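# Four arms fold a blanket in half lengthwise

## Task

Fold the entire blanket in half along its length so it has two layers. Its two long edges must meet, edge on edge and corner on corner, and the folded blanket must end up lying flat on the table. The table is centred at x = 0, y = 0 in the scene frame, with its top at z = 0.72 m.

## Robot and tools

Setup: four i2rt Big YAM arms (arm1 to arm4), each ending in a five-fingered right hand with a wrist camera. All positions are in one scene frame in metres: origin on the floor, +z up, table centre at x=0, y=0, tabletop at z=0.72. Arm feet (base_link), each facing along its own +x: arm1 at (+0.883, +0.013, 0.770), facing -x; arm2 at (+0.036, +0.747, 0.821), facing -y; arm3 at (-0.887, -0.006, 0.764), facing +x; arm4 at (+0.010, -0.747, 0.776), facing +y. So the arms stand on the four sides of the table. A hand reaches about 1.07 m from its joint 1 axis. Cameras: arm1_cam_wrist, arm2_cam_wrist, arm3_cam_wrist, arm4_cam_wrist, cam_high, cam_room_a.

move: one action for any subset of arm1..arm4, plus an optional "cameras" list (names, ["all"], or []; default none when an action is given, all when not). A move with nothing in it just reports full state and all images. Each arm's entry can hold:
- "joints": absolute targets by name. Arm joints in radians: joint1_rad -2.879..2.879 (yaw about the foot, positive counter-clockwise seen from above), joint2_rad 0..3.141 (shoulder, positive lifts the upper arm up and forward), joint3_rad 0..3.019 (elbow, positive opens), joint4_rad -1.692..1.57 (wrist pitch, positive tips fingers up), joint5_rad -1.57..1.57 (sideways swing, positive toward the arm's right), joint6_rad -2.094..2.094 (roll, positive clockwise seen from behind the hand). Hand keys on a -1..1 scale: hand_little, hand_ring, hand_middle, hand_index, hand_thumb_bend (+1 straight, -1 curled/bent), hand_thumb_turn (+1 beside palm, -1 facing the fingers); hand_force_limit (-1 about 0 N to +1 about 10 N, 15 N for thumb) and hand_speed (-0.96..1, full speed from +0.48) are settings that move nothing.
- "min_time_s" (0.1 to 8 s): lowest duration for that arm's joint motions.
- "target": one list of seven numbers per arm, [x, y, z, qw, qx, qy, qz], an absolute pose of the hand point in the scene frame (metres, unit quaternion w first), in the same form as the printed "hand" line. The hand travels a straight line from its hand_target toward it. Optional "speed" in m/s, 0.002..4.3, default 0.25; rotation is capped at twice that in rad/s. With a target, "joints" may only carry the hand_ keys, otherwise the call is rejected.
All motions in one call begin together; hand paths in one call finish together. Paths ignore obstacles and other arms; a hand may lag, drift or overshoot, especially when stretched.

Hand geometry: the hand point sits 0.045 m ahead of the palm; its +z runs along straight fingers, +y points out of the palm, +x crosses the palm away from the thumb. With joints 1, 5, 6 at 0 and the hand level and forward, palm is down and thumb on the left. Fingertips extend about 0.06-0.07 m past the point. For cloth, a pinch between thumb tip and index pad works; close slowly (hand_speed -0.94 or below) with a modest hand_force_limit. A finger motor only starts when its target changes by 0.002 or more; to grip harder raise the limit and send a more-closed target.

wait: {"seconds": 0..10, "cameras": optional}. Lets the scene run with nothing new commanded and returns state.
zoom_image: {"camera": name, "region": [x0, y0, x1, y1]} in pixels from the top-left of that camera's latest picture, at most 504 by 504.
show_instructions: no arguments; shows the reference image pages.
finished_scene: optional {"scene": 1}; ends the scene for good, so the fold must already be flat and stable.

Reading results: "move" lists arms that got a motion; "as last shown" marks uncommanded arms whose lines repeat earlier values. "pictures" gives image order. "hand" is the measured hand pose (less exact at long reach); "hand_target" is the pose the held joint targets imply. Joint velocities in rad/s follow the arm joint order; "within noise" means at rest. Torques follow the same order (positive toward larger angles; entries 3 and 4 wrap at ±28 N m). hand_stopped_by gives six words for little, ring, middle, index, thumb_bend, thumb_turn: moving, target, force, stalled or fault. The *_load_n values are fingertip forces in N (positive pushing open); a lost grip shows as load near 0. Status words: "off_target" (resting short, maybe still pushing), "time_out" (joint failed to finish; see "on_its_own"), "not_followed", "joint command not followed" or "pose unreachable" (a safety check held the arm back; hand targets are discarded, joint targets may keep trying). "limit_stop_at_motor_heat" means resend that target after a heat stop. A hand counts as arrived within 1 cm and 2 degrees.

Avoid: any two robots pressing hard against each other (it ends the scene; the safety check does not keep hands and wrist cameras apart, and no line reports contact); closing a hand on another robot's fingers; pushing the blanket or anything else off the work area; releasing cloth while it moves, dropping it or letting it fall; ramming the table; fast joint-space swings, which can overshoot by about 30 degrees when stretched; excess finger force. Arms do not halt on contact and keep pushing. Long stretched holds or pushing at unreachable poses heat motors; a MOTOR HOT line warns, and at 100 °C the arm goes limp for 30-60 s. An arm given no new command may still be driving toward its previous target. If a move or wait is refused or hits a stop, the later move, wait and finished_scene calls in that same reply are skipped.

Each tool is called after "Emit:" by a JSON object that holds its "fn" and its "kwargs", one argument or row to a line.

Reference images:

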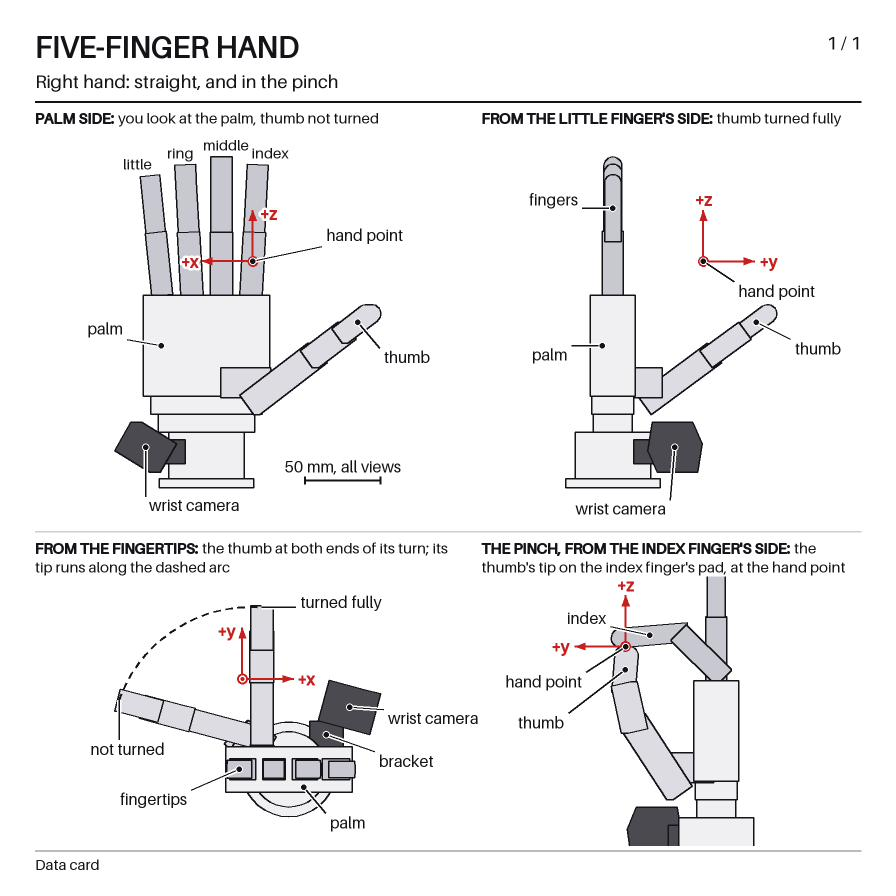

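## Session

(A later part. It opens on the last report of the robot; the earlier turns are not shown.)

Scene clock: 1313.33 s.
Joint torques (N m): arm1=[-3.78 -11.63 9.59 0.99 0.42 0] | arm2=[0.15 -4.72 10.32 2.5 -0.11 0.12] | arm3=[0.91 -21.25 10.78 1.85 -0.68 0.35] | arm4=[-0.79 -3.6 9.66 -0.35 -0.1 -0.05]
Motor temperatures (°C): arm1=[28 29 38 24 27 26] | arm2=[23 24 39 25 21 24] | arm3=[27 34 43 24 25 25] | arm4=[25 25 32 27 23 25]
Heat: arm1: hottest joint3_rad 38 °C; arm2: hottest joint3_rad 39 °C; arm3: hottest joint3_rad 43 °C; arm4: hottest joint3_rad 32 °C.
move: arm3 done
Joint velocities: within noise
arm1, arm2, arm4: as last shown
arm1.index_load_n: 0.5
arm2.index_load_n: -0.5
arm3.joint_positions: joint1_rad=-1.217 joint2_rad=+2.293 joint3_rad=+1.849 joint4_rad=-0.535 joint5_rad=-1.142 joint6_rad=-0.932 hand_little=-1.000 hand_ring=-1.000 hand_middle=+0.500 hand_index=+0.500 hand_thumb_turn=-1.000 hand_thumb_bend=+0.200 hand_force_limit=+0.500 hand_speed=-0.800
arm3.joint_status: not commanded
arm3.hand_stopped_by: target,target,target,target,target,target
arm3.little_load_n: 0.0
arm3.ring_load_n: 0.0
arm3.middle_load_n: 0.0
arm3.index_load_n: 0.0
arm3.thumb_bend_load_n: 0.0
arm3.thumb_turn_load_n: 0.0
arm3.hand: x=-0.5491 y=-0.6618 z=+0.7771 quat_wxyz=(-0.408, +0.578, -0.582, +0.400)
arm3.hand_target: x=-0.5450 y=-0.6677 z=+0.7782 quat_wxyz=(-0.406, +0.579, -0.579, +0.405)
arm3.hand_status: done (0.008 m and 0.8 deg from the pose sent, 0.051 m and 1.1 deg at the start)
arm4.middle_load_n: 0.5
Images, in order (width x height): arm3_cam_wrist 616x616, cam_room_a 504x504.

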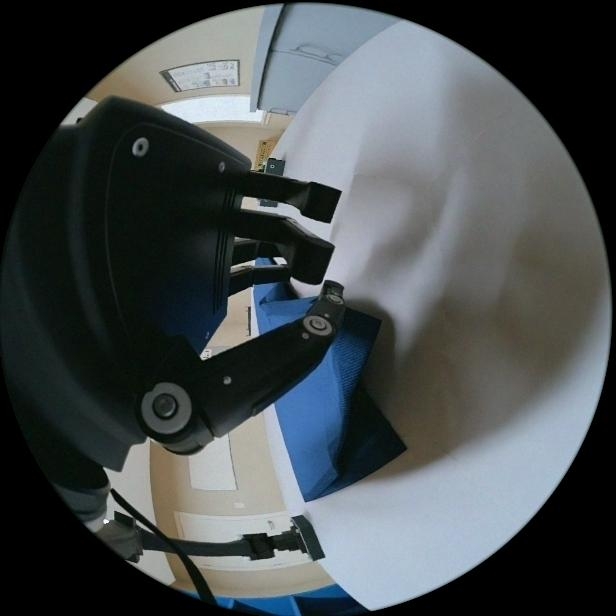

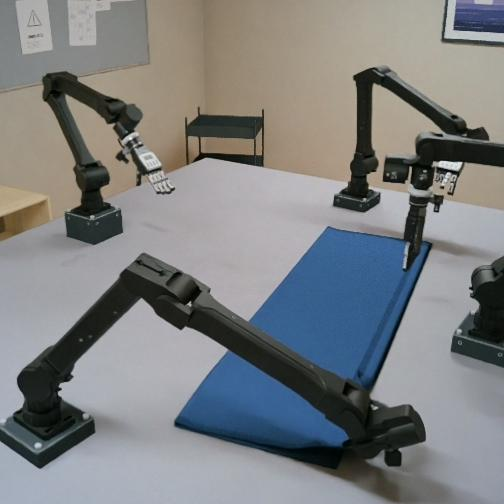

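Emit:
{"fn": "move", "kwargs": {
  "arm3": {"target": [-0.535, -0.642, 0.755, 0.4056, -0.5793, 0.5793, -0.4056], "speed": 0.1}
}}

Emit:
{"fn": "move", "kwargs": {
  "arm3": {"target": [-0.535, -0.642, 0.728, 0.4056, -0.5793, 0.5793, -0.4056], "speed": 0.06},
  "cameras": ["arm3_cam_wrist"]
}}

Emit:
{"fn": "zoom_image", "kwargs": {
  "camera": "arm3_cam_wrist",
  "region": [220, 150, 520, 450]
}}

Scene clock: 1327.77 s.
Joint torques (N m): arm1=[-3.72 -11.69 9.61 0.98 0.42 0.01] | arm2=[0.44 -5.13 10.3 2.52 -0.13 0.14] | arm3=[1.38 -23 8.4 1.89 -0.62 0.32] | arm4=[-1.08 -3.49 9.68 -0.28 -0.11 -0.02]
Motor temperatures (°C): arm1=[28 29 38 24 27 26] | arm2=[23 24 39 25 21 24] | arm3=[27 34 42 24 25 25] | arm4=[25 25 32 27 23 25]
Heat: arm1: hottest joint3_rad 38 °C; arm2: hottest joint3_rad 39 °C; arm3: hottest joint3_rad 42 °C; arm4: hottest joint3_rad 32 °C.
move: arm3 off_target
Joint velocities: within noise
arm1, arm2, arm4: as last shown
arm1.index_load_n: 0.0
arm2.index_load_n: 0.0
arm3.joint_positions: joint1_rad=-1.201 joint2_rad=+2.291 joint3_rad=+1.744 joint4_rad=-0.396 joint5_rad=-1.129 joint6_rad=-0.888 hand_little=-1.000 hand_ring=-1.000 hand_middle=+0.500 hand_index=+0.500 hand_thumb_turn=-1.000 hand_thumb_bend=+0.200 hand_force_limit=+0.500 hand_speed=-0.800
arm3.joint_status: not commanded
arm3.hand_stopped_by: target,target,target,target,target,target
arm3.little_load_n: 0.0
arm3.ring_load_n: 0.0
arm3.middle_load_n: 0.0
arm3.index_load_n: 0.0
arm3.thumb_bend_load_n: 0.0
arm3.thumb_turn_load_n: 0.0
arm3.hand: x=-0.5422 y=-0.6424 z=+0.7449 quat_wxyz=(-0.408, +0.576, -0.585, +0.400)
arm3.hand_target: x=-0.5350 y=-0.6418 z=+0.7549 quat_wxyz=(-0.406, +0.579, -0.579, +0.405)
arm3.hand_status: off_target (0.012 m and 1.0 deg from the pose sent, 0.033 m and 0.8 deg at the start)
arm4.little_load_n: 0.5
arm4.middle_load_n: 0.0
pictures: none

Scene clock: 1328.73 s.
Joint torques (N m): arm1=[-3.72 -11.63 9.61 0.98 0.42 0] | arm2=[0.44 -4.84 10.25 2.52 -0.1 0.13] | arm3=[1.32 -19.78 8.23 2 -0.6 0.31] | arm4=[-0.79 -3.66 9.72 -0.27 -0.11 -0.06]
Motor temperatures (°C): arm1=[28 29 38 24 27 26] | arm2=[23 24 39 25 21 24] | arm3=[27 34 42 24 25 25] | arm4=[25 25 32 27 23 25]
Heat: arm1: hottest joint3_rad 38 °C; arm2: hottest joint3_rad 39 °C; arm3: hottest joint3_rad 42 °C; arm4: hottest joint3_rad 32 °C.
move: arm3 off_target
Joint velocities: within noise
arm1, arm4: as last shown
arm2.joint_positions: joint1_rad=-0.221 joint2_rad=+0.882 joint3_rad=+0.736 joint4_rad=-0.681 joint5_rad=-0.198 joint6_rad=-0.204 hand_little=+1.000 hand_ring=+1.000 hand_middle=+1.000 hand_index=+1.000 hand_thumb_turn=-1.000 hand_thumb_bend=+1.000 hand_force_limit=+0.000 hand_speed=-0.800
arm2.joint_status: not commanded
arm2.hand_stopped_by: target,target,target,target,target,target
arm2.little_load_n: 0.0
arm2.ring_load_n: 0.0
arm2.middle_load_n: 0.0
arm2.index_load_n: -0.5
arm2.thumb_bend_load_n: 0.0
arm2.thumb_turn_load_n: 0.0
arm2.hand: x=+0.0044 y=+0.4045 z=+0.9958 quat_wxyz=(-0.002, +0.012, -0.928, +0.373)
arm2.hand_target: x=+0.0000 y=+0.4002 z=+1.0000 quat_wxyz=(+0.000, +0.000, -0.924, +0.382)
arm2.hand_status: not commanded
arm3.joint_positions: joint1_rad=-1.201 joint2_rad=+2.293 joint3_rad=+1.739 joint4_rad=-0.350 joint5_rad=-1.129 joint6_rad=-0.887 hand_little=-1.000 hand_ring=-1.000 hand_middle=+0.500 hand_index=+0.500 hand_thumb_turn=-1.000 hand_thumb_bend=+0.200 hand_force_limit=+0.500 hand_speed=-0.800
arm3.joint_status: not commanded
arm3.hand_stopped_by: target,target,target,target,target,target
arm3.little_load_n: 0.0
arm3.ring_load_n: 0.0
arm3.middle_load_n: 0.0
arm3.index_load_n: 0.0
arm3.thumb_bend_load_n: 0.0
arm3.thumb_turn_load_n: 0.0
arm3.hand: x=-0.5406 y=-0.6482 z=+0.7441 quat_wxyz=(-0.400, +0.581, -0.575, +0.414)
arm3.hand_target: x=-0.5352 y=-0.6416 z=+0.7283 quat_wxyz=(-0.406, +0.579, -0.579, +0.405)
arm3.hand_status: off_target (0.018 m and 1.2 deg from the pose sent, 0.018 m and 1.0 deg at the start)
arm4.little_load_n: 0.0
Images, in order (width x height): arm3_cam_wrist 616x616.

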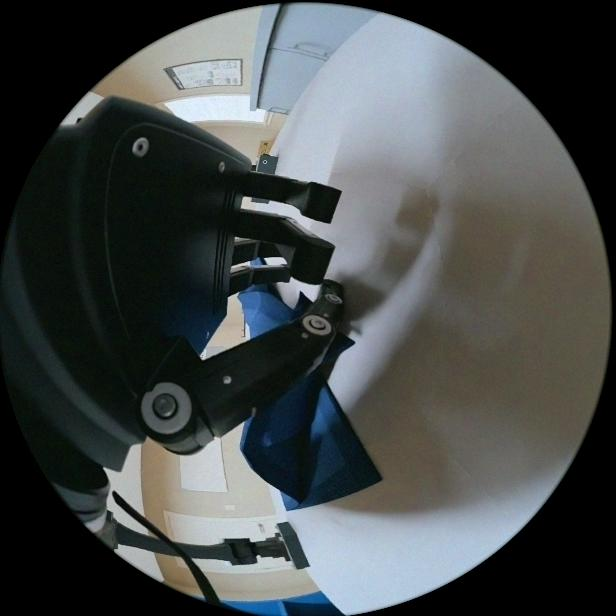

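Scaled by 1.680 from the camera's image (finer frame: 880x880).

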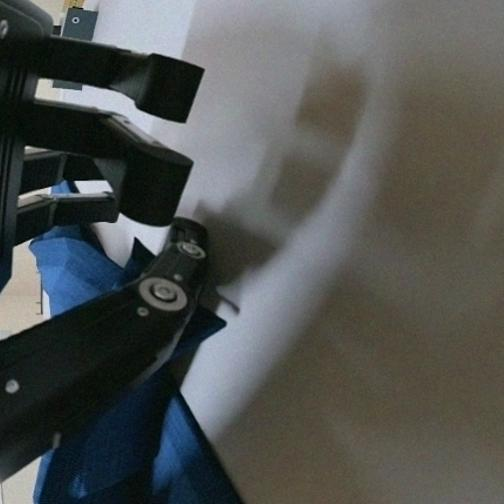

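Emit:
{"fn": "move", "kwargs": {
  "arm3": {"target": [-0.545, -0.66, 0.83, 0.4056, -0.5793, 0.5793, -0.4056], "speed": 0.12},
  "cameras": ["arm3_cam_wrist", "cam_high", "cam_room_a"]
}}

Emit:
{"fn": "zoom_image", "kwargs": {
  "camera": "arm3_cam_wrist",
  "region": [220, 200, 520, 500]
}}

Emit:
{"fn": "zoom_image", "kwargs": {
  "camera": "cam_high",
  "region": [10, 340, 170, 500]
}}

Scene clock: 1339.20 s.
Joint torques (N m): arm1=[-3.78 -11.69 9.61 0.99 0.42 0] | arm2=[0.09 -4.72 10.32 2.45 -0.12 0.12] | arm3=[-0.21 -21.95 12.96 0.58 -0.83 0.1] | arm4=[-1.03 -3.43 9.66 -0.32 -0.1 -0.04]
Motor temperatures (°C): arm1=[28 29 38 24 27 26] | arm2=[23 24 39 25 21 24] | arm3=[27 34 41 24 25 25] | arm4=[25 25 33 27 23 25]
Heat: arm1: hottest joint3_rad 38 °C; arm2: hottest joint3_rad 39 °C; arm3: hottest joint3_rad 41 °C; arm4: hottest joint3_rad 33 °C.
move: arm3 off_target
Joint velocities: within noise
arm1, arm2, arm4: as last shown
arm2.index_load_n: 0.0
arm3.joint_positions: joint1_rad=-1.201 joint2_rad=+2.223 joint3_rad=+1.819 joint4_rad=-0.577 joint5_rad=-1.137 joint6_rad=-0.901 hand_little=-1.000 hand_ring=-1.000 hand_middle=+0.500 hand_index=+0.500 hand_thumb_turn=-1.000 hand_thumb_bend=+0.200 hand_force_limit=+0.500 hand_speed=-0.800
arm3.joint_status: not commanded
arm3.hand_stopped_by: target,target,target,target,target,target
arm3.little_load_n: 0.0
arm3.ring_load_n: 0.0
arm3.middle_load_n: 0.0
arm3.index_load_n: 0.0
arm3.thumb_bend_load_n: 0.0
arm3.thumb_turn_load_n: 0.0
arm3.hand: x=-0.5418 y=-0.6443 z=+0.8118 quat_wxyz=(-0.416, +0.574, -0.588, +0.390)
arm3.hand_target: x=-0.5453 y=-0.6591 z=+0.8301 quat_wxyz=(-0.405, +0.579, -0.579, +0.406)
arm3.hand_status: off_target (0.024 m and 2.5 deg from the pose sent, 0.087 m and 1.2 deg at the start)
Images, in order (width x height): arm3_cam_wrist 616x616, cam_high 504x504, cam_room_a 504x504.

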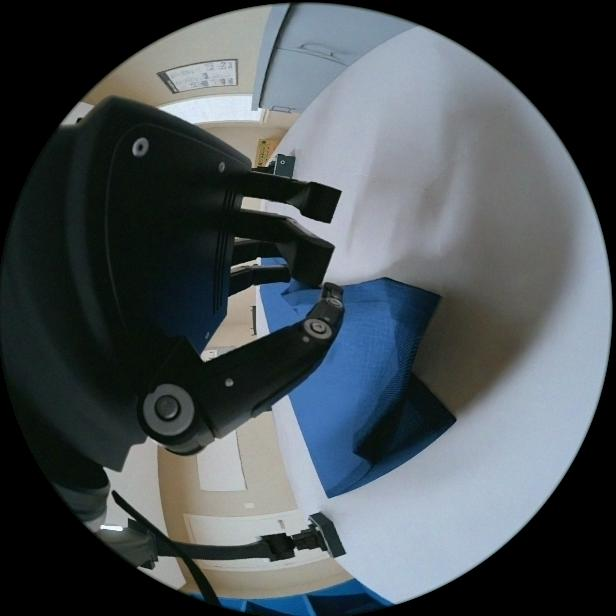

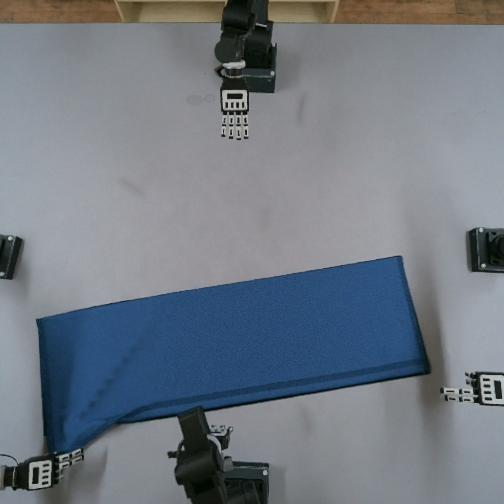

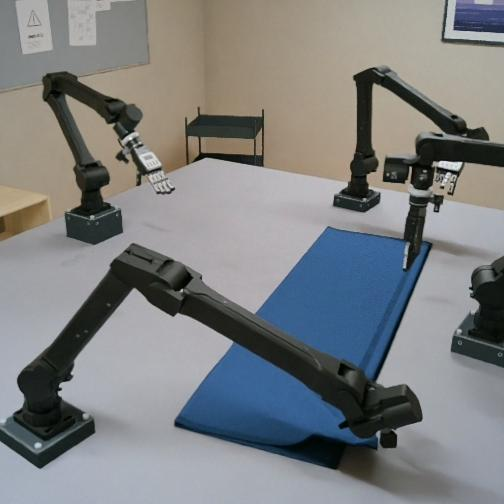

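Scaled by 1.680 from the camera's image (finer frame: 880x880).

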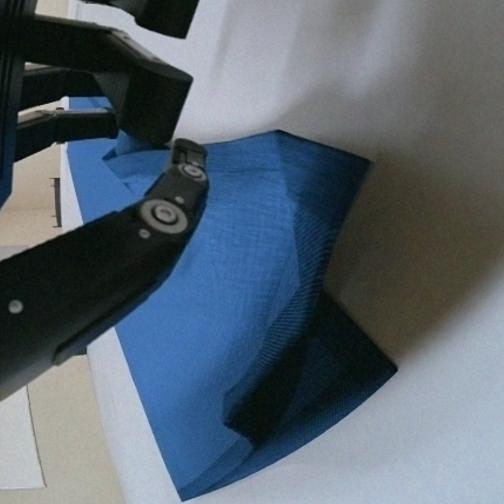

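Scaled by 3.150.

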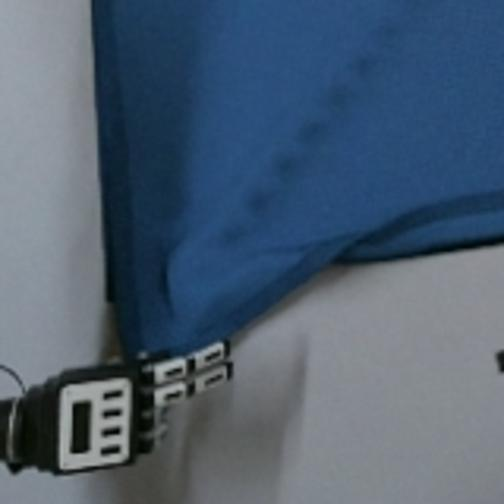

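Emit:
{"fn": "move", "kwargs": {
  "arm3": {"target": [-0.537, -0.632, 0.775, 0.4056, -0.5793, 0.5793, -0.4056], "speed": 0.1}
}}

Emit:
{"fn": "move", "kwargs": {
  "arm3": {"target": [-0.537, -0.627, 0.728, 0.4056, -0.5793, 0.5793, -0.4056], "speed": 0.08},
  "cameras": ["arm3_cam_wrist"]
}}

Emit:
{"fn": "zoom_image", "kwargs": {
  "camera": "arm3_cam_wrist",
  "region": [220, 200, 520, 500]
}}

Scene clock: 1356.23 s.
Joint torques (N m): arm1=[-3.72 -11.63 9.61 1.01 0.42 0.01] | arm2=[0.44 -5.01 10.25 2.45 -0.13 0.14] | arm3=[1.49 -21.13 8.7 1.99 -0.62 0.33] | arm4=[-0.91 -3.49 9.61 -0.25 -0.09 -0.05]
Motor temperatures (°C): arm1=[28 29 38 24 27 26] | arm2=[23 24 39 25 21 24] | arm3=[27 34 41 23 25 25] | arm4=[25 25 33 27 23 25]
Heat: arm1: hottest joint3_rad 38 °C; arm2: hottest joint3_rad 39 °C; arm3: hottest joint3_rad 41 °C; arm4: hottest joint3_rad 33 °C.
move: arm3 done
Joint velocities: within noise
arm1.joint_positions: joint1_rad=+1.414 joint2_rad=+1.480 joint3_rad=+1.090 joint4_rad=-0.621 joint5_rad=+1.163 joint6_rad=+0.976 hand_little=-1.000 hand_ring=-1.000 hand_middle=+1.000 hand_index=+0.600 hand_thumb_turn=-1.000 hand_thumb_bend=+0.900 hand_force_limit=+0.500 hand_speed=-0.800
arm1.joint_status: not commanded
arm1.hand_stopped_by: target,target,fault,target,target,target
arm1.little_load_n: 0.0
arm1.ring_load_n: 0.0
arm1.middle_load_n: 0.0
arm1.index_load_n: 0.0
arm1.thumb_bend_load_n: 0.0
arm1.thumb_turn_load_n: 0.0
arm1.hand: x=+0.6282 y=-0.4622 z=+0.9455 quat_wxyz=(-0.405, +0.571, +0.587, -0.407)
arm1.hand_target: x=+0.6201 y=-0.4599 z=+0.9499 quat_wxyz=(-0.406, +0.579, +0.579, -0.406)
arm1.hand_status: not commanded
arm2, arm4: as last shown
arm2.middle_load_n: -0.5
arm3.joint_positions: joint1_rad=-1.200 joint2_rad=+2.223 joint3_rad=+1.704 joint4_rad=-0.408 joint5_rad=-1.128 joint6_rad=-0.885 hand_little=-1.000 hand_ring=-1.000 hand_middle=+0.500 hand_index=+0.500 hand_thumb_turn=-1.000 hand_thumb_bend=+0.200 hand_force_limit=+0.500 hand_speed=-0.800
arm3.joint_status: not commanded
arm3.hand_stopped_by: target,target,target,target,target,target
arm3.little_load_n: 0.0
arm3.ring_load_n: 0.0
arm3.middle_load_n: 0.0
arm3.index_load_n: 0.0
arm3.thumb_bend_load_n: 0.0
arm3.thumb_turn_load_n: 0.0
arm3.hand: x=-0.5442 y=-0.6342 z=+0.7750 quat_wxyz=(-0.405, +0.578, -0.582, +0.405)
arm3.hand_target: x=-0.5370 y=-0.6318 z=+0.7749 quat_wxyz=(-0.406, +0.579, -0.579, +0.405)
arm3.hand_status: done (0.008 m and 0.4 deg from the pose sent, 0.039 m and 2.5 deg at the start)
pictures: none

Scene clock: 1357.37 s.
Joint torques (N m): arm1=[-3.72 -11.69 9.61 0.99 0.42 0.01] | arm2=[0.32 -4.66 10.37 2.44 -0.1 0.12] | arm3=[1.55 -19.37 8.21 1.88 -0.38 0.27] | arm4=[-0.62 -3.49 9.58 -0.23 -0.1 -0.06]
Motor temperatures (°C): arm1=[28 29 38 24 27 26] | arm2=[23 24 39 25 21 24] | arm3=[27 34 41 23 25 25] | arm4=[25 25 33 27 23 25]
Heat: arm1: hottest joint3_rad 38 °C; arm2: hottest joint3_rad 39 °C; arm3: hottest joint3_rad 41 °C; arm4: hottest joint3_rad 33 °C.
move: arm3 off_target
Joint velocities: within noise
arm1, arm2, arm4: as last shown
arm1.middle_load_n: -0.5
arm2.ring_load_n: -0.5
arm2.middle_load_n: 0.0
arm2.index_load_n: -0.5
arm3.joint_positions: joint1_rad=-1.199 joint2_rad=+2.260 joint3_rad=+1.670 joint4_rad=-0.309 joint5_rad=-1.132 joint6_rad=-0.877 hand_little=-1.000 hand_ring=-1.000 hand_middle=+0.500 hand_index=+0.500 hand_thumb_turn=-1.000 hand_thumb_bend=+0.200 hand_force_limit=+0.500 hand_speed=-0.800
arm3.joint_status: not commanded
arm3.hand_stopped_by: target,target,target,target,target,target
arm3.little_load_n: 0.0
arm3.ring_load_n: 0.0
arm3.middle_load_n: 0.0
arm3.index_load_n: 0.0
arm3.thumb_bend_load_n: -1.5
arm3.thumb_turn_load_n: 0.0
arm3.hand: x=-0.5431 y=-0.6328 z=+0.7435 quat_wxyz=(-0.403, +0.579, -0.576, +0.413)
arm3.hand_target: x=-0.5372 y=-0.6266 z=+0.7281 quat_wxyz=(-0.406, +0.579, -0.579, +0.405)
arm3.hand_status: off_target (0.018 m and 1.0 deg from the pose sent, 0.048 m and 0.4 deg at the start)
arm4.thumb_turn_load_n: -0.5
Images, in order (width x height): arm3_cam_wrist 616x616.

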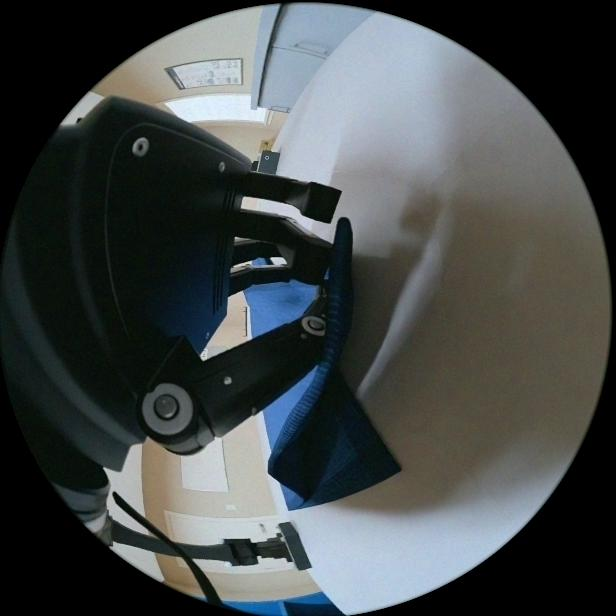

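Scaled by 1.680 from the camera's image (finer frame: 880x880).

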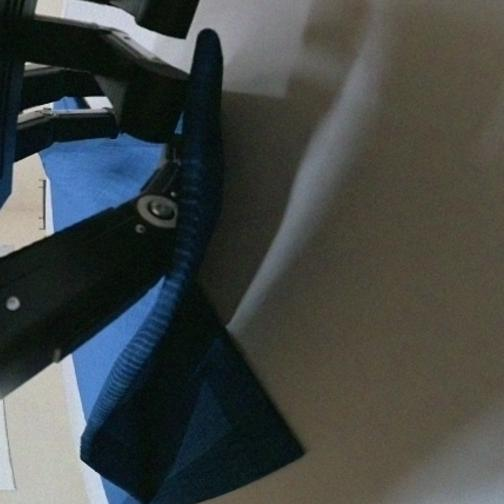

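Emit:
{"fn": "move", "kwargs": {
  "arm3": {"joints": {"hand_index": -0.4, "hand_middle": -0.4, "hand_force_limit": 0.2, "hand_speed": -0.88}}
}}

Emit:
{"fn": "move", "kwargs": {
  "arm3": {"joints": {"hand_index": -0.6, "hand_middle": -0.6, "hand_thumb_bend": -0.2, "hand_force_limit": 0.5, "hand_speed": -0.88}},
  "cameras": ["arm3_cam_wrist"]
}}

Emit:
{"fn": "zoom_image", "kwargs": {
  "camera": "arm3_cam_wrist",
  "region": [220, 200, 520, 500]
}}

Scene clock: 1367.77 s.
Joint torques (N m): arm1=[-3.78 -11.69 9.61 0.99 0.41 0] | arm2=[0.21 -4.84 10.45 2.48 -0.11 0.17] | arm3=[0.5 -19.31 8.17 1.26 0.11 0.25] | arm4=[-1.03 -3.66 9.62 -0.24 -0.11 -0.05]
Motor temperatures (°C): arm1=[28 29 38 24 27 26] | arm2=[23 24 39 25 21 24] | arm3=[27 34 41 24 24 25] | arm4=[25 25 33 27 23 25]
Heat: arm1: hottest joint3_rad 38 °C; arm2: hottest joint3_rad 39 °C; arm3: hottest joint3_rad 41 °C; arm4: hottest joint3_rad 33 °C.
move: arm3 off_target
Joint velocities: within noise
arm1, arm2: as last shown
arm1.middle_load_n: 0.0
arm2.ring_load_n: 0.0
arm2.index_load_n: 0.0
arm3.joint_positions: joint1_rad=-1.186 joint2_rad=+2.259 joint3_rad=+1.670 joint4_rad=-0.294 joint5_rad=-1.144 joint6_rad=-0.874 hand_little=-1.000 hand_ring=-1.000 hand_middle=-0.188 hand_index=-0.390 hand_thumb_turn=-1.000 hand_thumb_bend=+0.201 hand_force_limit=+0.200 hand_speed=-0.880
arm3.joint_status: hand_middle off_target (ended at -0.188, target -0.400); the others done
arm3.hand_stopped_by: target,target,force,force,target,target
arm3.little_load_n: 0.0
arm3.ring_load_n: 0.5
arm3.middle_load_n: 2.5
arm3.index_load_n: 6.0
arm3.thumb_bend_load_n: 2.5
arm3.thumb_turn_load_n: -1.0
arm3.hand: x=-0.5334 y=-0.6292 z=+0.7468 quat_wxyz=(-0.408, +0.584, -0.566, +0.416)
arm3.hand_target: x=-0.5372 y=-0.6265 z=+0.7281 quat_wxyz=(-0.406, +0.579, -0.579, +0.405)
arm3.hand_status: not commanded
arm4.joint_positions: joint1_rad=+0.409 joint2_rad=+0.895 joint3_rad=+0.960 joint4_rad=-1.618 joint5_rad=+0.001 joint6_rad=+0.375 hand_little=+1.000 hand_ring=+1.000 hand_middle=+1.000 hand_index=+1.000 hand_thumb_turn=+1.000 hand_thumb_bend=+1.000 hand_force_limit=+0.000 hand_speed=-0.800
arm4.joint_status: not commanded
arm4.hand_stopped_by: target,target,target,target,target,target
arm4.little_load_n: 0.0
arm4.ring_load_n: 0.0
arm4.middle_load_n: 0.0
arm4.index_load_n: 0.0
arm4.thumb_bend_load_n: -0.5
arm4.thumb_turn_load_n: 0.0
arm4.hand: x=-0.1013 y=-0.5978 z=+1.0009 quat_wxyz=(-0.009, +1.000, -0.004, -0.002)
arm4.hand_target: x=-0.1000 y=-0.6000 z=+1.0000 quat_wxyz=(+0.000, +1.000, +0.000, +0.000)
arm4.hand_status: not commanded
pictures: none

Scene clock: 1369.60 s.
Joint torques (N m): arm1=[-3.84 -11.69 9.61 1.01 0.42 0] | arm2=[0.62 -5.13 10.28 2.47 -0.09 0.14] | arm3=[0.5 -19.31 8.16 1.26 0.11 0.24] | arm4=[-1.08 -3.6 9.62 -0.25 -0.1 -0.05]
Motor temperatures (°C): arm1=[28 29 38 24 27 26] | arm2=[23 24 39 25 21 24] | arm3=[27 33 41 24 24 25] | arm4=[25 25 33 27 23 25]
Heat: arm1: hottest joint3_rad 38 °C; arm2: hottest joint3_rad 39 °C; arm3: hottest joint3_rad 41 °C; arm4: hottest joint3_rad 33 °C.
move: arm3 off_target
Joint velocities: within noise
arm1, arm2, arm4: as last shown
arm3.joint_positions: joint1_rad=-1.186 joint2_rad=+2.259 joint3_rad=+1.670 joint4_rad=-0.294 joint5_rad=-1.143 joint6_rad=-0.874 hand_little=-1.000 hand_ring=-1.000 hand_middle=-0.251 hand_index=-0.420 hand_thumb_turn=-1.000 hand_thumb_bend=+0.141 hand_force_limit=+0.500 hand_speed=-0.880
arm3.joint_status: hand_middle off_target (ended at -0.251, target -0.600); hand_index off_target (ended at -0.420, target -0.600); hand_thumb_bend off_target (ended at +0.141, target -0.200); the others done
arm3.hand_stopped_by: target,target,force,force,force,target
arm3.little_load_n: 0.0
arm3.ring_load_n: 0.0
arm3.middle_load_n: 8.5
arm3.index_load_n: 7.0
arm3.thumb_bend_load_n: 11.5
arm3.thumb_turn_load_n: -1.0
arm3.hand: x=-0.5334 y=-0.6293 z=+0.7467 quat_wxyz=(-0.407, +0.584, -0.566, +0.416)
arm3.hand_target: x=-0.5372 y=-0.6266 z=+0.7281 quat_wxyz=(-0.406, +0.579, -0.579, +0.405)
arm3.hand_status: not commanded
arm4.thumb_bend_load_n: 0.0
Images, in order (width x height): arm3_cam_wrist 616x616.

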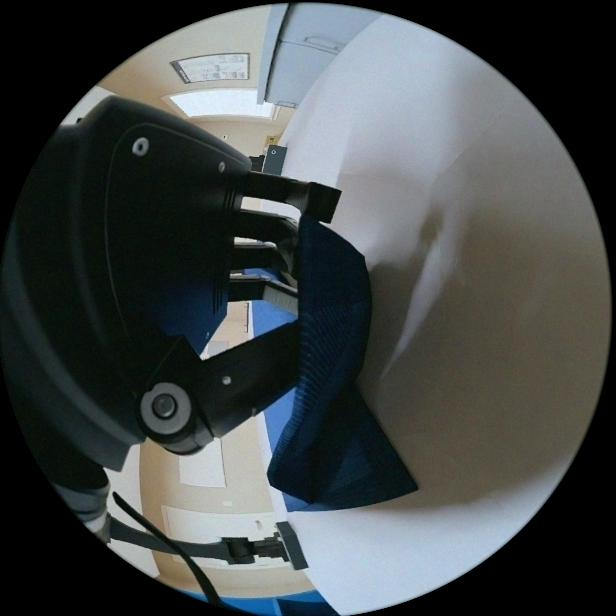

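Scaled by 1.680 from the camera's image (finer frame: 880x880).

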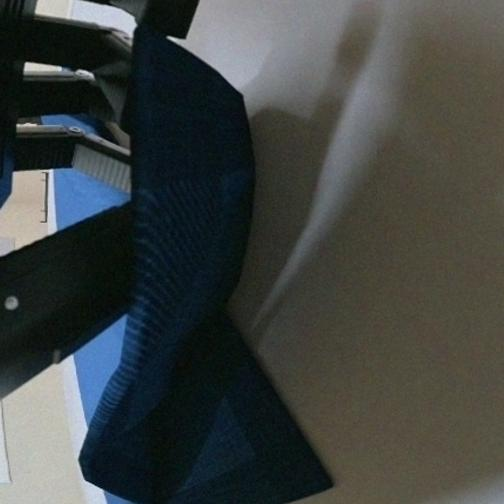

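Emit:
{"fn": "move", "kwargs": {
  "arm3": {"target": [-0.57, -0.56, 0.90, 0.3536, -0.6124, 0.6124, -0.3536], "speed": 0.15},
  "arm4": {"target": [0.15, -0.60, 1.0, 0, 1, 0, 0], "speed": 0.2},
  "cameras": ["arm3_cam_wrist", "cam_high", "cam_room_a"]
}}

Scene clock: 1403.13 s.
Joint torques (N m): arm1=[-3.72 -11.63 9.62 0.99 0.42 0] | arm2=[0.32 -4.78 10.21 2.51 -0.11 0.12] | arm3=[0.97 -18.61 10.36 0.49 -0.61 0.08] | arm4=[-1.44 -6.12 13.5 0.36 -0.07 -0.08]
Motor temperatures (°C): arm1=[28 29 38 24 27 26] | arm2=[23 24 40 25 21 24] | arm3=[27 33 39 23 24 25] | arm4=[25 25 33 27 23 25]
Heat: arm1: hottest joint3_rad 38 °C; arm2: hottest joint3_rad 40 °C; arm3: hottest joint3_rad 39 °C; arm4: hottest joint3_rad 33 °C.
move: arm3 done; arm4 off_target
Joint velocities: within noise
arm1, arm2: as last shown
arm3.joint_positions: joint1_rad=-1.176 joint2_rad=+1.906 joint3_rad=+1.602 joint4_rad=-0.787 joint5_rad=-0.976 joint6_rad=-1.007 hand_little=-1.000 hand_ring=-1.000 hand_middle=-0.251 hand_index=-0.420 hand_thumb_turn=-1.000 hand_thumb_bend=+0.141 hand_force_limit=+0.500 hand_speed=-0.880
arm3.joint_status: not commanded
arm3.hand_stopped_by: target,target,force,force,force,target
arm3.little_load_n: 0.0
arm3.ring_load_n: 0.0
arm3.middle_load_n: 8.0
arm3.index_load_n: 7.0
arm3.thumb_bend_load_n: 11.0
arm3.thumb_turn_load_n: -1.0
arm3.hand: x=-0.5721 y=-0.5606 z=+0.8946 quat_wxyz=(-0.356, +0.607, -0.617, +0.352)
arm3.hand_target: x=-0.5700 y=-0.5600 z=+0.9001 quat_wxyz=(-0.354, +0.612, -0.612, +0.354)
arm3.hand_status: done (0.006 m and 0.9 deg from the pose sent, 0.172 m and 11.3 deg at the start)
arm4.joint_positions: joint1_rad=-0.639 joint2_rad=+1.033 joint3_rad=+0.991 joint4_rad=-1.581 joint5_rad=+0.003 joint6_rad=-0.677 hand_little=+1.000 hand_ring=+1.000 hand_middle=+1.000 hand_index=+1.000 hand_thumb_turn=+1.000 hand_thumb_bend=+1.000 hand_force_limit=+0.000 hand_speed=-0.800
arm4.joint_status: not commanded
arm4.hand_stopped_by: target,target,target,target,target,target
arm4.little_load_n: 0.0
arm4.ring_load_n: 0.0
arm4.middle_load_n: 0.0
arm4.index_load_n: 0.0
arm4.thumb_bend_load_n: 0.0
arm4.thumb_turn_load_n: 0.0
arm4.hand: x=+0.1393 y=-0.6106 z=+0.9870 quat_wxyz=(+0.021, +1.000, -0.002, -0.015)
arm4.hand_target: x=+0.1496 y=-0.6005 z=+1.0000 quat_wxyz=(+0.000, +1.000, +0.000, +0.000)
arm4.hand_status: off_target (0.020 m and 2.9 deg from the pose sent, 0.251 m and 1.2 deg at the start)
Images, in order (width x height): arm3_cam_wrist 616x616, cam_high 504x504, cam_room_a 504x504.

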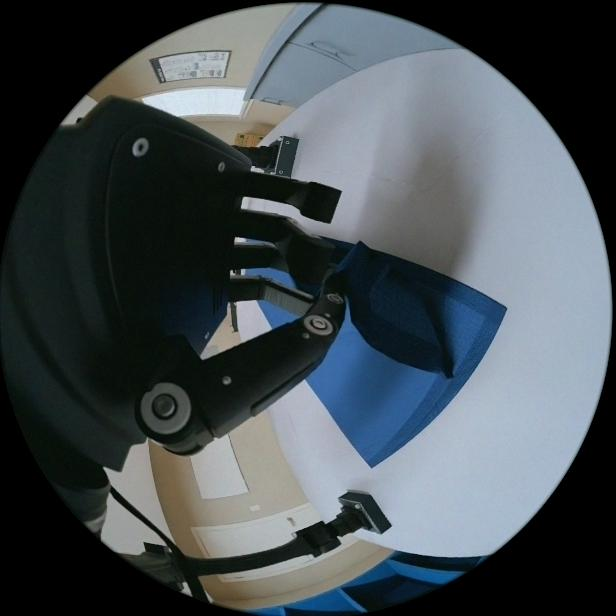

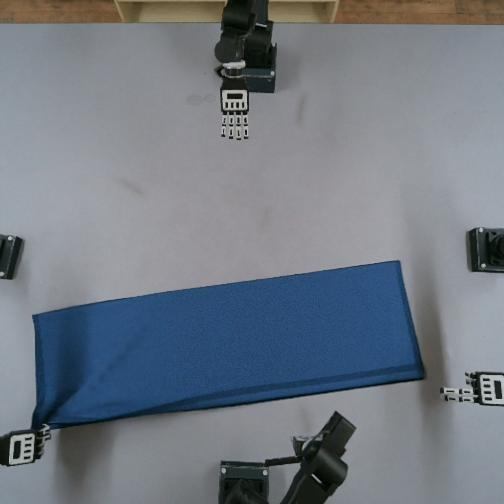

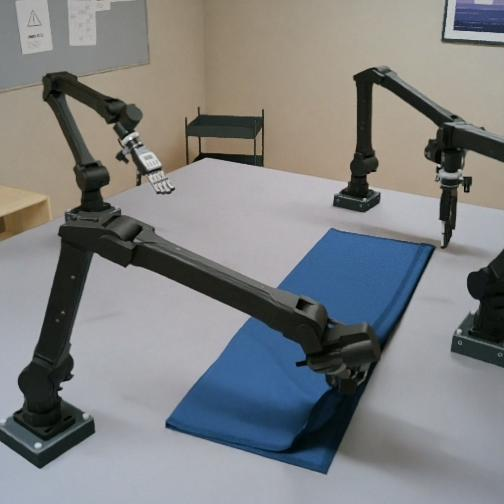

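Emit:
{"fn": "move", "kwargs": {
  "arm3": {"target": [-0.61, -0.42, 1.03, 0.3536, -0.6124, 0.6124, -0.3536], "speed": 0.15}
}}

Emit:
{"fn": "move", "kwargs": {
  "arm3": {"target": [-0.65, -0.25, 1.09, 0.3536, -0.6124, 0.6124, -0.3536], "speed": 0.15},
  "cameras": ["arm3_cam_wrist", "cam_high", "cam_room_a"]
}}

Scene clock: 1410.13 s.
Joint torques (N m): arm1=[-3.72 -11.63 9.61 0.98 0.42 0.01] | arm2=[0.15 -4.72 10.28 2.58 -0.1 0.15] | arm3=[1.14 -12.45 10.06 0.54 -0.68 0.19] | arm4=[-1.14 -6.07 13.44 0.38 -0.1 -0.06]
Motor temperatures (°C): arm1=[28 29 38 24 27 26] | arm2=[23 24 40 25 21 24] | arm3=[27 33 39 23 24 25] | arm4=[25 25 33 27 23 25]
Heat: arm1: hottest joint3_rad 38 °C; arm2: hottest joint3_rad 40 °C; arm3: hottest joint3_rad 39 °C; arm4: hottest joint3_rad 33 °C.
move: arm3 done
Joint velocities: within noise
arm1, arm2, arm4: as last shown
arm3.joint_positions: joint1_rad=-1.171 joint2_rad=+1.460 joint3_rad=+1.383 joint4_rad=-0.994 joint5_rad=-0.971 joint6_rad=-1.007 hand_little=-1.000 hand_ring=-1.000 hand_middle=-0.251 hand_index=-0.420 hand_thumb_turn=-1.000 hand_thumb_bend=+0.141 hand_force_limit=+0.500 hand_speed=-0.880
arm3.joint_status: not commanded
arm3.hand_stopped_by: target,target,force,force,force,target
arm3.little_load_n: 0.0
arm3.ring_load_n: 0.0
arm3.middle_load_n: 7.5
arm3.index_load_n: 7.5
arm3.thumb_bend_load_n: 11.0
arm3.thumb_turn_load_n: -1.0
arm3.hand: x=-0.6115 y=-0.4249 z=+1.0299 quat_wxyz=(-0.351, +0.611, -0.613, +0.358)
arm3.hand_target: x=-0.6100 y=-0.4200 z=+1.0300 quat_wxyz=(-0.354, +0.612, -0.612, +0.354)
arm3.hand_status: done (0.005 m and 0.6 deg from the pose sent, 0.199 m and 0.9 deg at the start)
pictures: none

Scene clock: 1411.90 s.
Joint torques (N m): arm1=[-3.78 -11.63 9.62 0.99 0.42 0.01] | arm2=[0.15 -4.89 10.35 2.5 -0.11 0.13] | arm3=[1.26 -5.48 10.15 0.61 -0.69 0.35] | arm4=[-1.38 -6.07 13.5 0.38 -0.09 -0.05]
Motor temperatures (°C): arm1=[28 29 38 24 27 26] | arm2=[23 24 40 25 21 24] | arm3=[27 33 39 23 24 25] | arm4=[25 25 33 27 23 25]
Heat: arm1: hottest joint3_rad 38 °C; arm2: hottest joint3_rad 40 °C; arm3: hottest joint3_rad 39 °C; arm4: hottest joint3_rad 33 °C.
move: arm3 done
Joint velocities: within noise
arm1, arm4: as last shown
arm2.joint_positions: joint1_rad=-0.221 joint2_rad=+0.882 joint3_rad=+0.736 joint4_rad=-0.681 joint5_rad=-0.198 joint6_rad=-0.204 hand_little=+1.000 hand_ring=+1.000 hand_middle=+1.000 hand_index=+1.000 hand_thumb_turn=-1.000 hand_thumb_bend=+1.000 hand_force_limit=+0.000 hand_speed=-0.800
arm2.joint_status: not commanded
arm2.hand_stopped_by: target,target,target,target,target,target
arm2.little_load_n: 0.0
arm2.ring_load_n: 0.0
arm2.middle_load_n: 0.0
arm2.index_load_n: 0.0
arm2.thumb_bend_load_n: 0.0
arm2.thumb_turn_load_n: 0.0
arm2.hand: x=+0.0044 y=+0.4045 z=+0.9958 quat_wxyz=(-0.002, +0.012, -0.928, +0.373)
arm2.hand_target: x=+0.0000 y=+0.4002 z=+1.0000 quat_wxyz=(+0.000, +0.000, -0.924, +0.382)
arm2.hand_status: not commanded
arm3.joint_positions: joint1_rad=-1.127 joint2_rad=+0.992 joint3_rad=+1.144 joint4_rad=-1.163 joint5_rad=-0.947 joint6_rad=-0.955 hand_little=-1.000 hand_ring=-1.000 hand_middle=-0.251 hand_index=-0.420 hand_thumb_turn=-1.000 hand_thumb_bend=+0.141 hand_force_limit=+0.500 hand_speed=-0.880
arm3.joint_status: not commanded
arm3.hand_stopped_by: target,target,force,force,force,target
arm3.little_load_n: 0.0
arm3.ring_load_n: 0.0
arm3.middle_load_n: 8.0
arm3.index_load_n: 7.0
arm3.thumb_bend_load_n: 11.0
arm3.thumb_turn_load_n: -1.0
arm3.hand: x=-0.6512 y=-0.2558 z=+1.0910 quat_wxyz=(-0.347, +0.616, -0.607, +0.363)
arm3.hand_target: x=-0.6500 y=-0.2501 z=+1.0901 quat_wxyz=(-0.354, +0.612, -0.612, +0.354)
arm3.hand_status: done (0.006 m and 1.5 deg from the pose sent, 0.189 m and 0.6 deg at the start)
Images, in order (width x height): arm3_cam_wrist 616x616, cam_high 504x504, cam_room_a 504x504.

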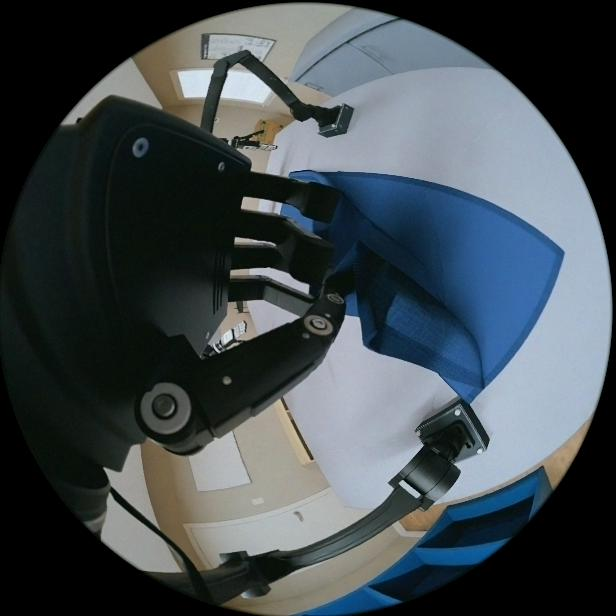

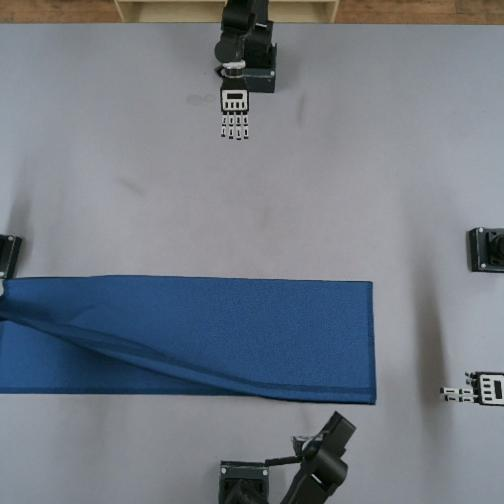

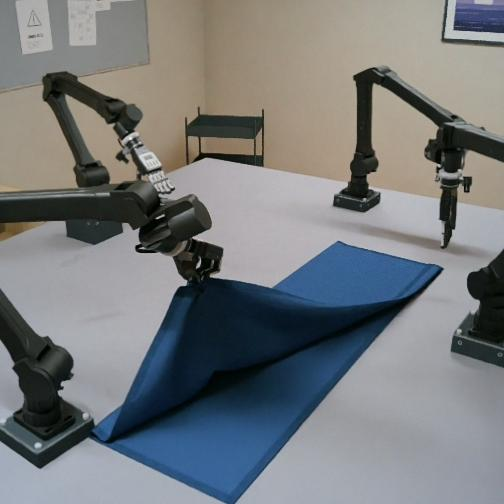

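Emit:
{"fn": "move", "kwargs": {
  "arm1": {"target": [0.42, -0.33, 0.80, 0.4056, -0.5793, -0.5793, 0.4056], "speed": 0.25, "joints": {"hand_index": 0.5, "hand_thumb_bend": 0.2}},
  "cameras": ["arm1_cam_wrist", "cam_high"]
}}

Emit:
{"fn": "zoom_image", "kwargs": {
  "camera": "arm1_cam_wrist",
  "region": [220, 130, 540, 450]
}}

Scene clock: 1441.67 s.
Joint torques (N m): arm1=[-2.73 -11.93 6.68 3.1 0.02 -0.2] | arm2=[0.38 -4.72 10.3 2.48 -0.07 0.15] | arm3=[1.26 -5.42 10.15 0.59 -0.69 0.35] | arm4=[-1.32 -6.07 13.52 0.35 -0.05 -0.05]
Motor temperatures (°C): arm1=[28 28 39 24 27 26] | arm2=[23 24 40 25 21 24] | arm3=[27 31 39 23 24 25] | arm4=[25 25 35 27 23 25]
Heat: arm1: hottest joint3_rad 39 °C; arm2: hottest joint3_rad 40 °C; arm3: hottest joint3_rad 39 °C; arm4: hottest joint3_rad 35 °C.
move: arm1 done
Joint velocities: within noise
arm1.joint_positions: joint1_rad=+0.853 joint2_rad=+1.691 joint3_rad=+0.768 joint4_rad=+0.430 joint5_rad=+0.742 joint6_rad=+0.359 hand_little=-1.000 hand_ring=-1.000 hand_middle=+1.000 hand_index=+0.500 hand_thumb_turn=-1.000 hand_thumb_bend=+0.200 hand_force_limit=+0.500 hand_speed=-0.800
arm1.joint_status: all done
arm1.hand_stopped_by: target,target,fault,target,target,target
arm1.little_load_n: 0.0
arm1.ring_load_n: 0.0
arm1.middle_load_n: -0.5
arm1.index_load_n: 0.0
arm1.thumb_bend_load_n: 0.0
arm1.thumb_turn_load_n: 0.0
arm1.hand: x=+0.4226 y=-0.3282 z=+0.7969 quat_wxyz=(-0.405, +0.582, +0.582, -0.399)
arm1.hand_target: x=+0.4200 y=-0.3299 z=+0.7999 quat_wxyz=(-0.406, +0.579, +0.579, -0.405)
arm1.hand_status: done (0.004 m and 0.8 deg from the pose sent, 0.286 m and 1.3 deg at the start)
arm2, arm3, arm4: as last shown
arm3.joint_positions: joint1_rad=-1.127 joint2_rad=+0.992 joint3_rad=+1.144 joint4_rad=-1.163 joint5_rad=-0.947 joint6_rad=-0.954 hand_little=-1.000 hand_ring=-1.000 hand_middle=-0.251 hand_index=-0.420 hand_thumb_turn=-1.000 hand_thumb_bend=+0.141 hand_force_limit=+0.500 hand_speed=-0.880
arm3.middle_load_n: 7.5
arm3.index_load_n: 7.5
arm3.hand: x=-0.6512 y=-0.2558 z=+1.0911 quat_wxyz=(-0.347, +0.616, -0.607, +0.363)
Images, in order (width x height): arm1_cam_wrist 616x616, cam_high 504x504.

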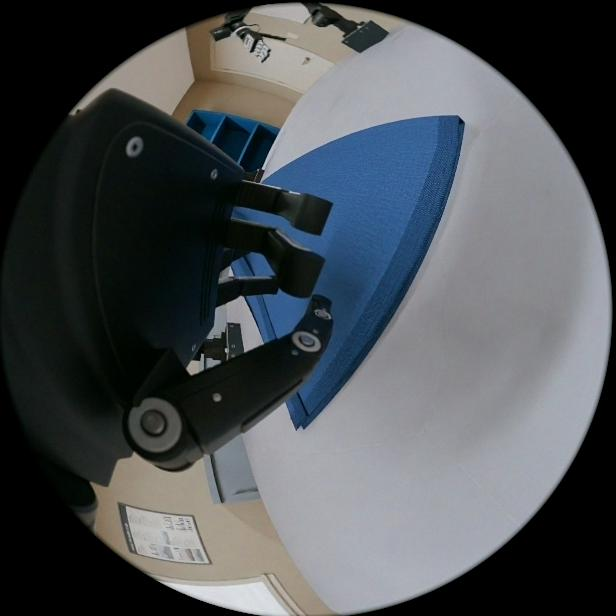

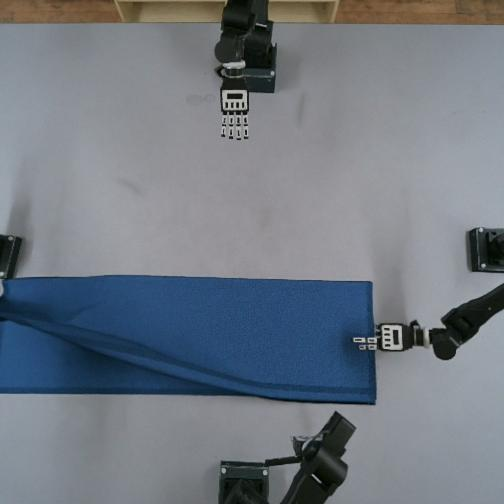

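Scaled by 1.575 from the camera's image (finer frame: 880x880).

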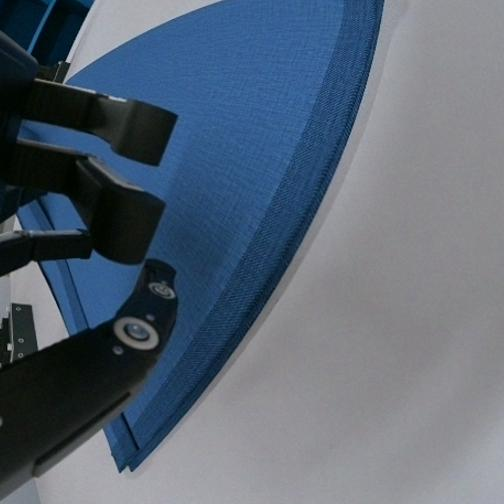

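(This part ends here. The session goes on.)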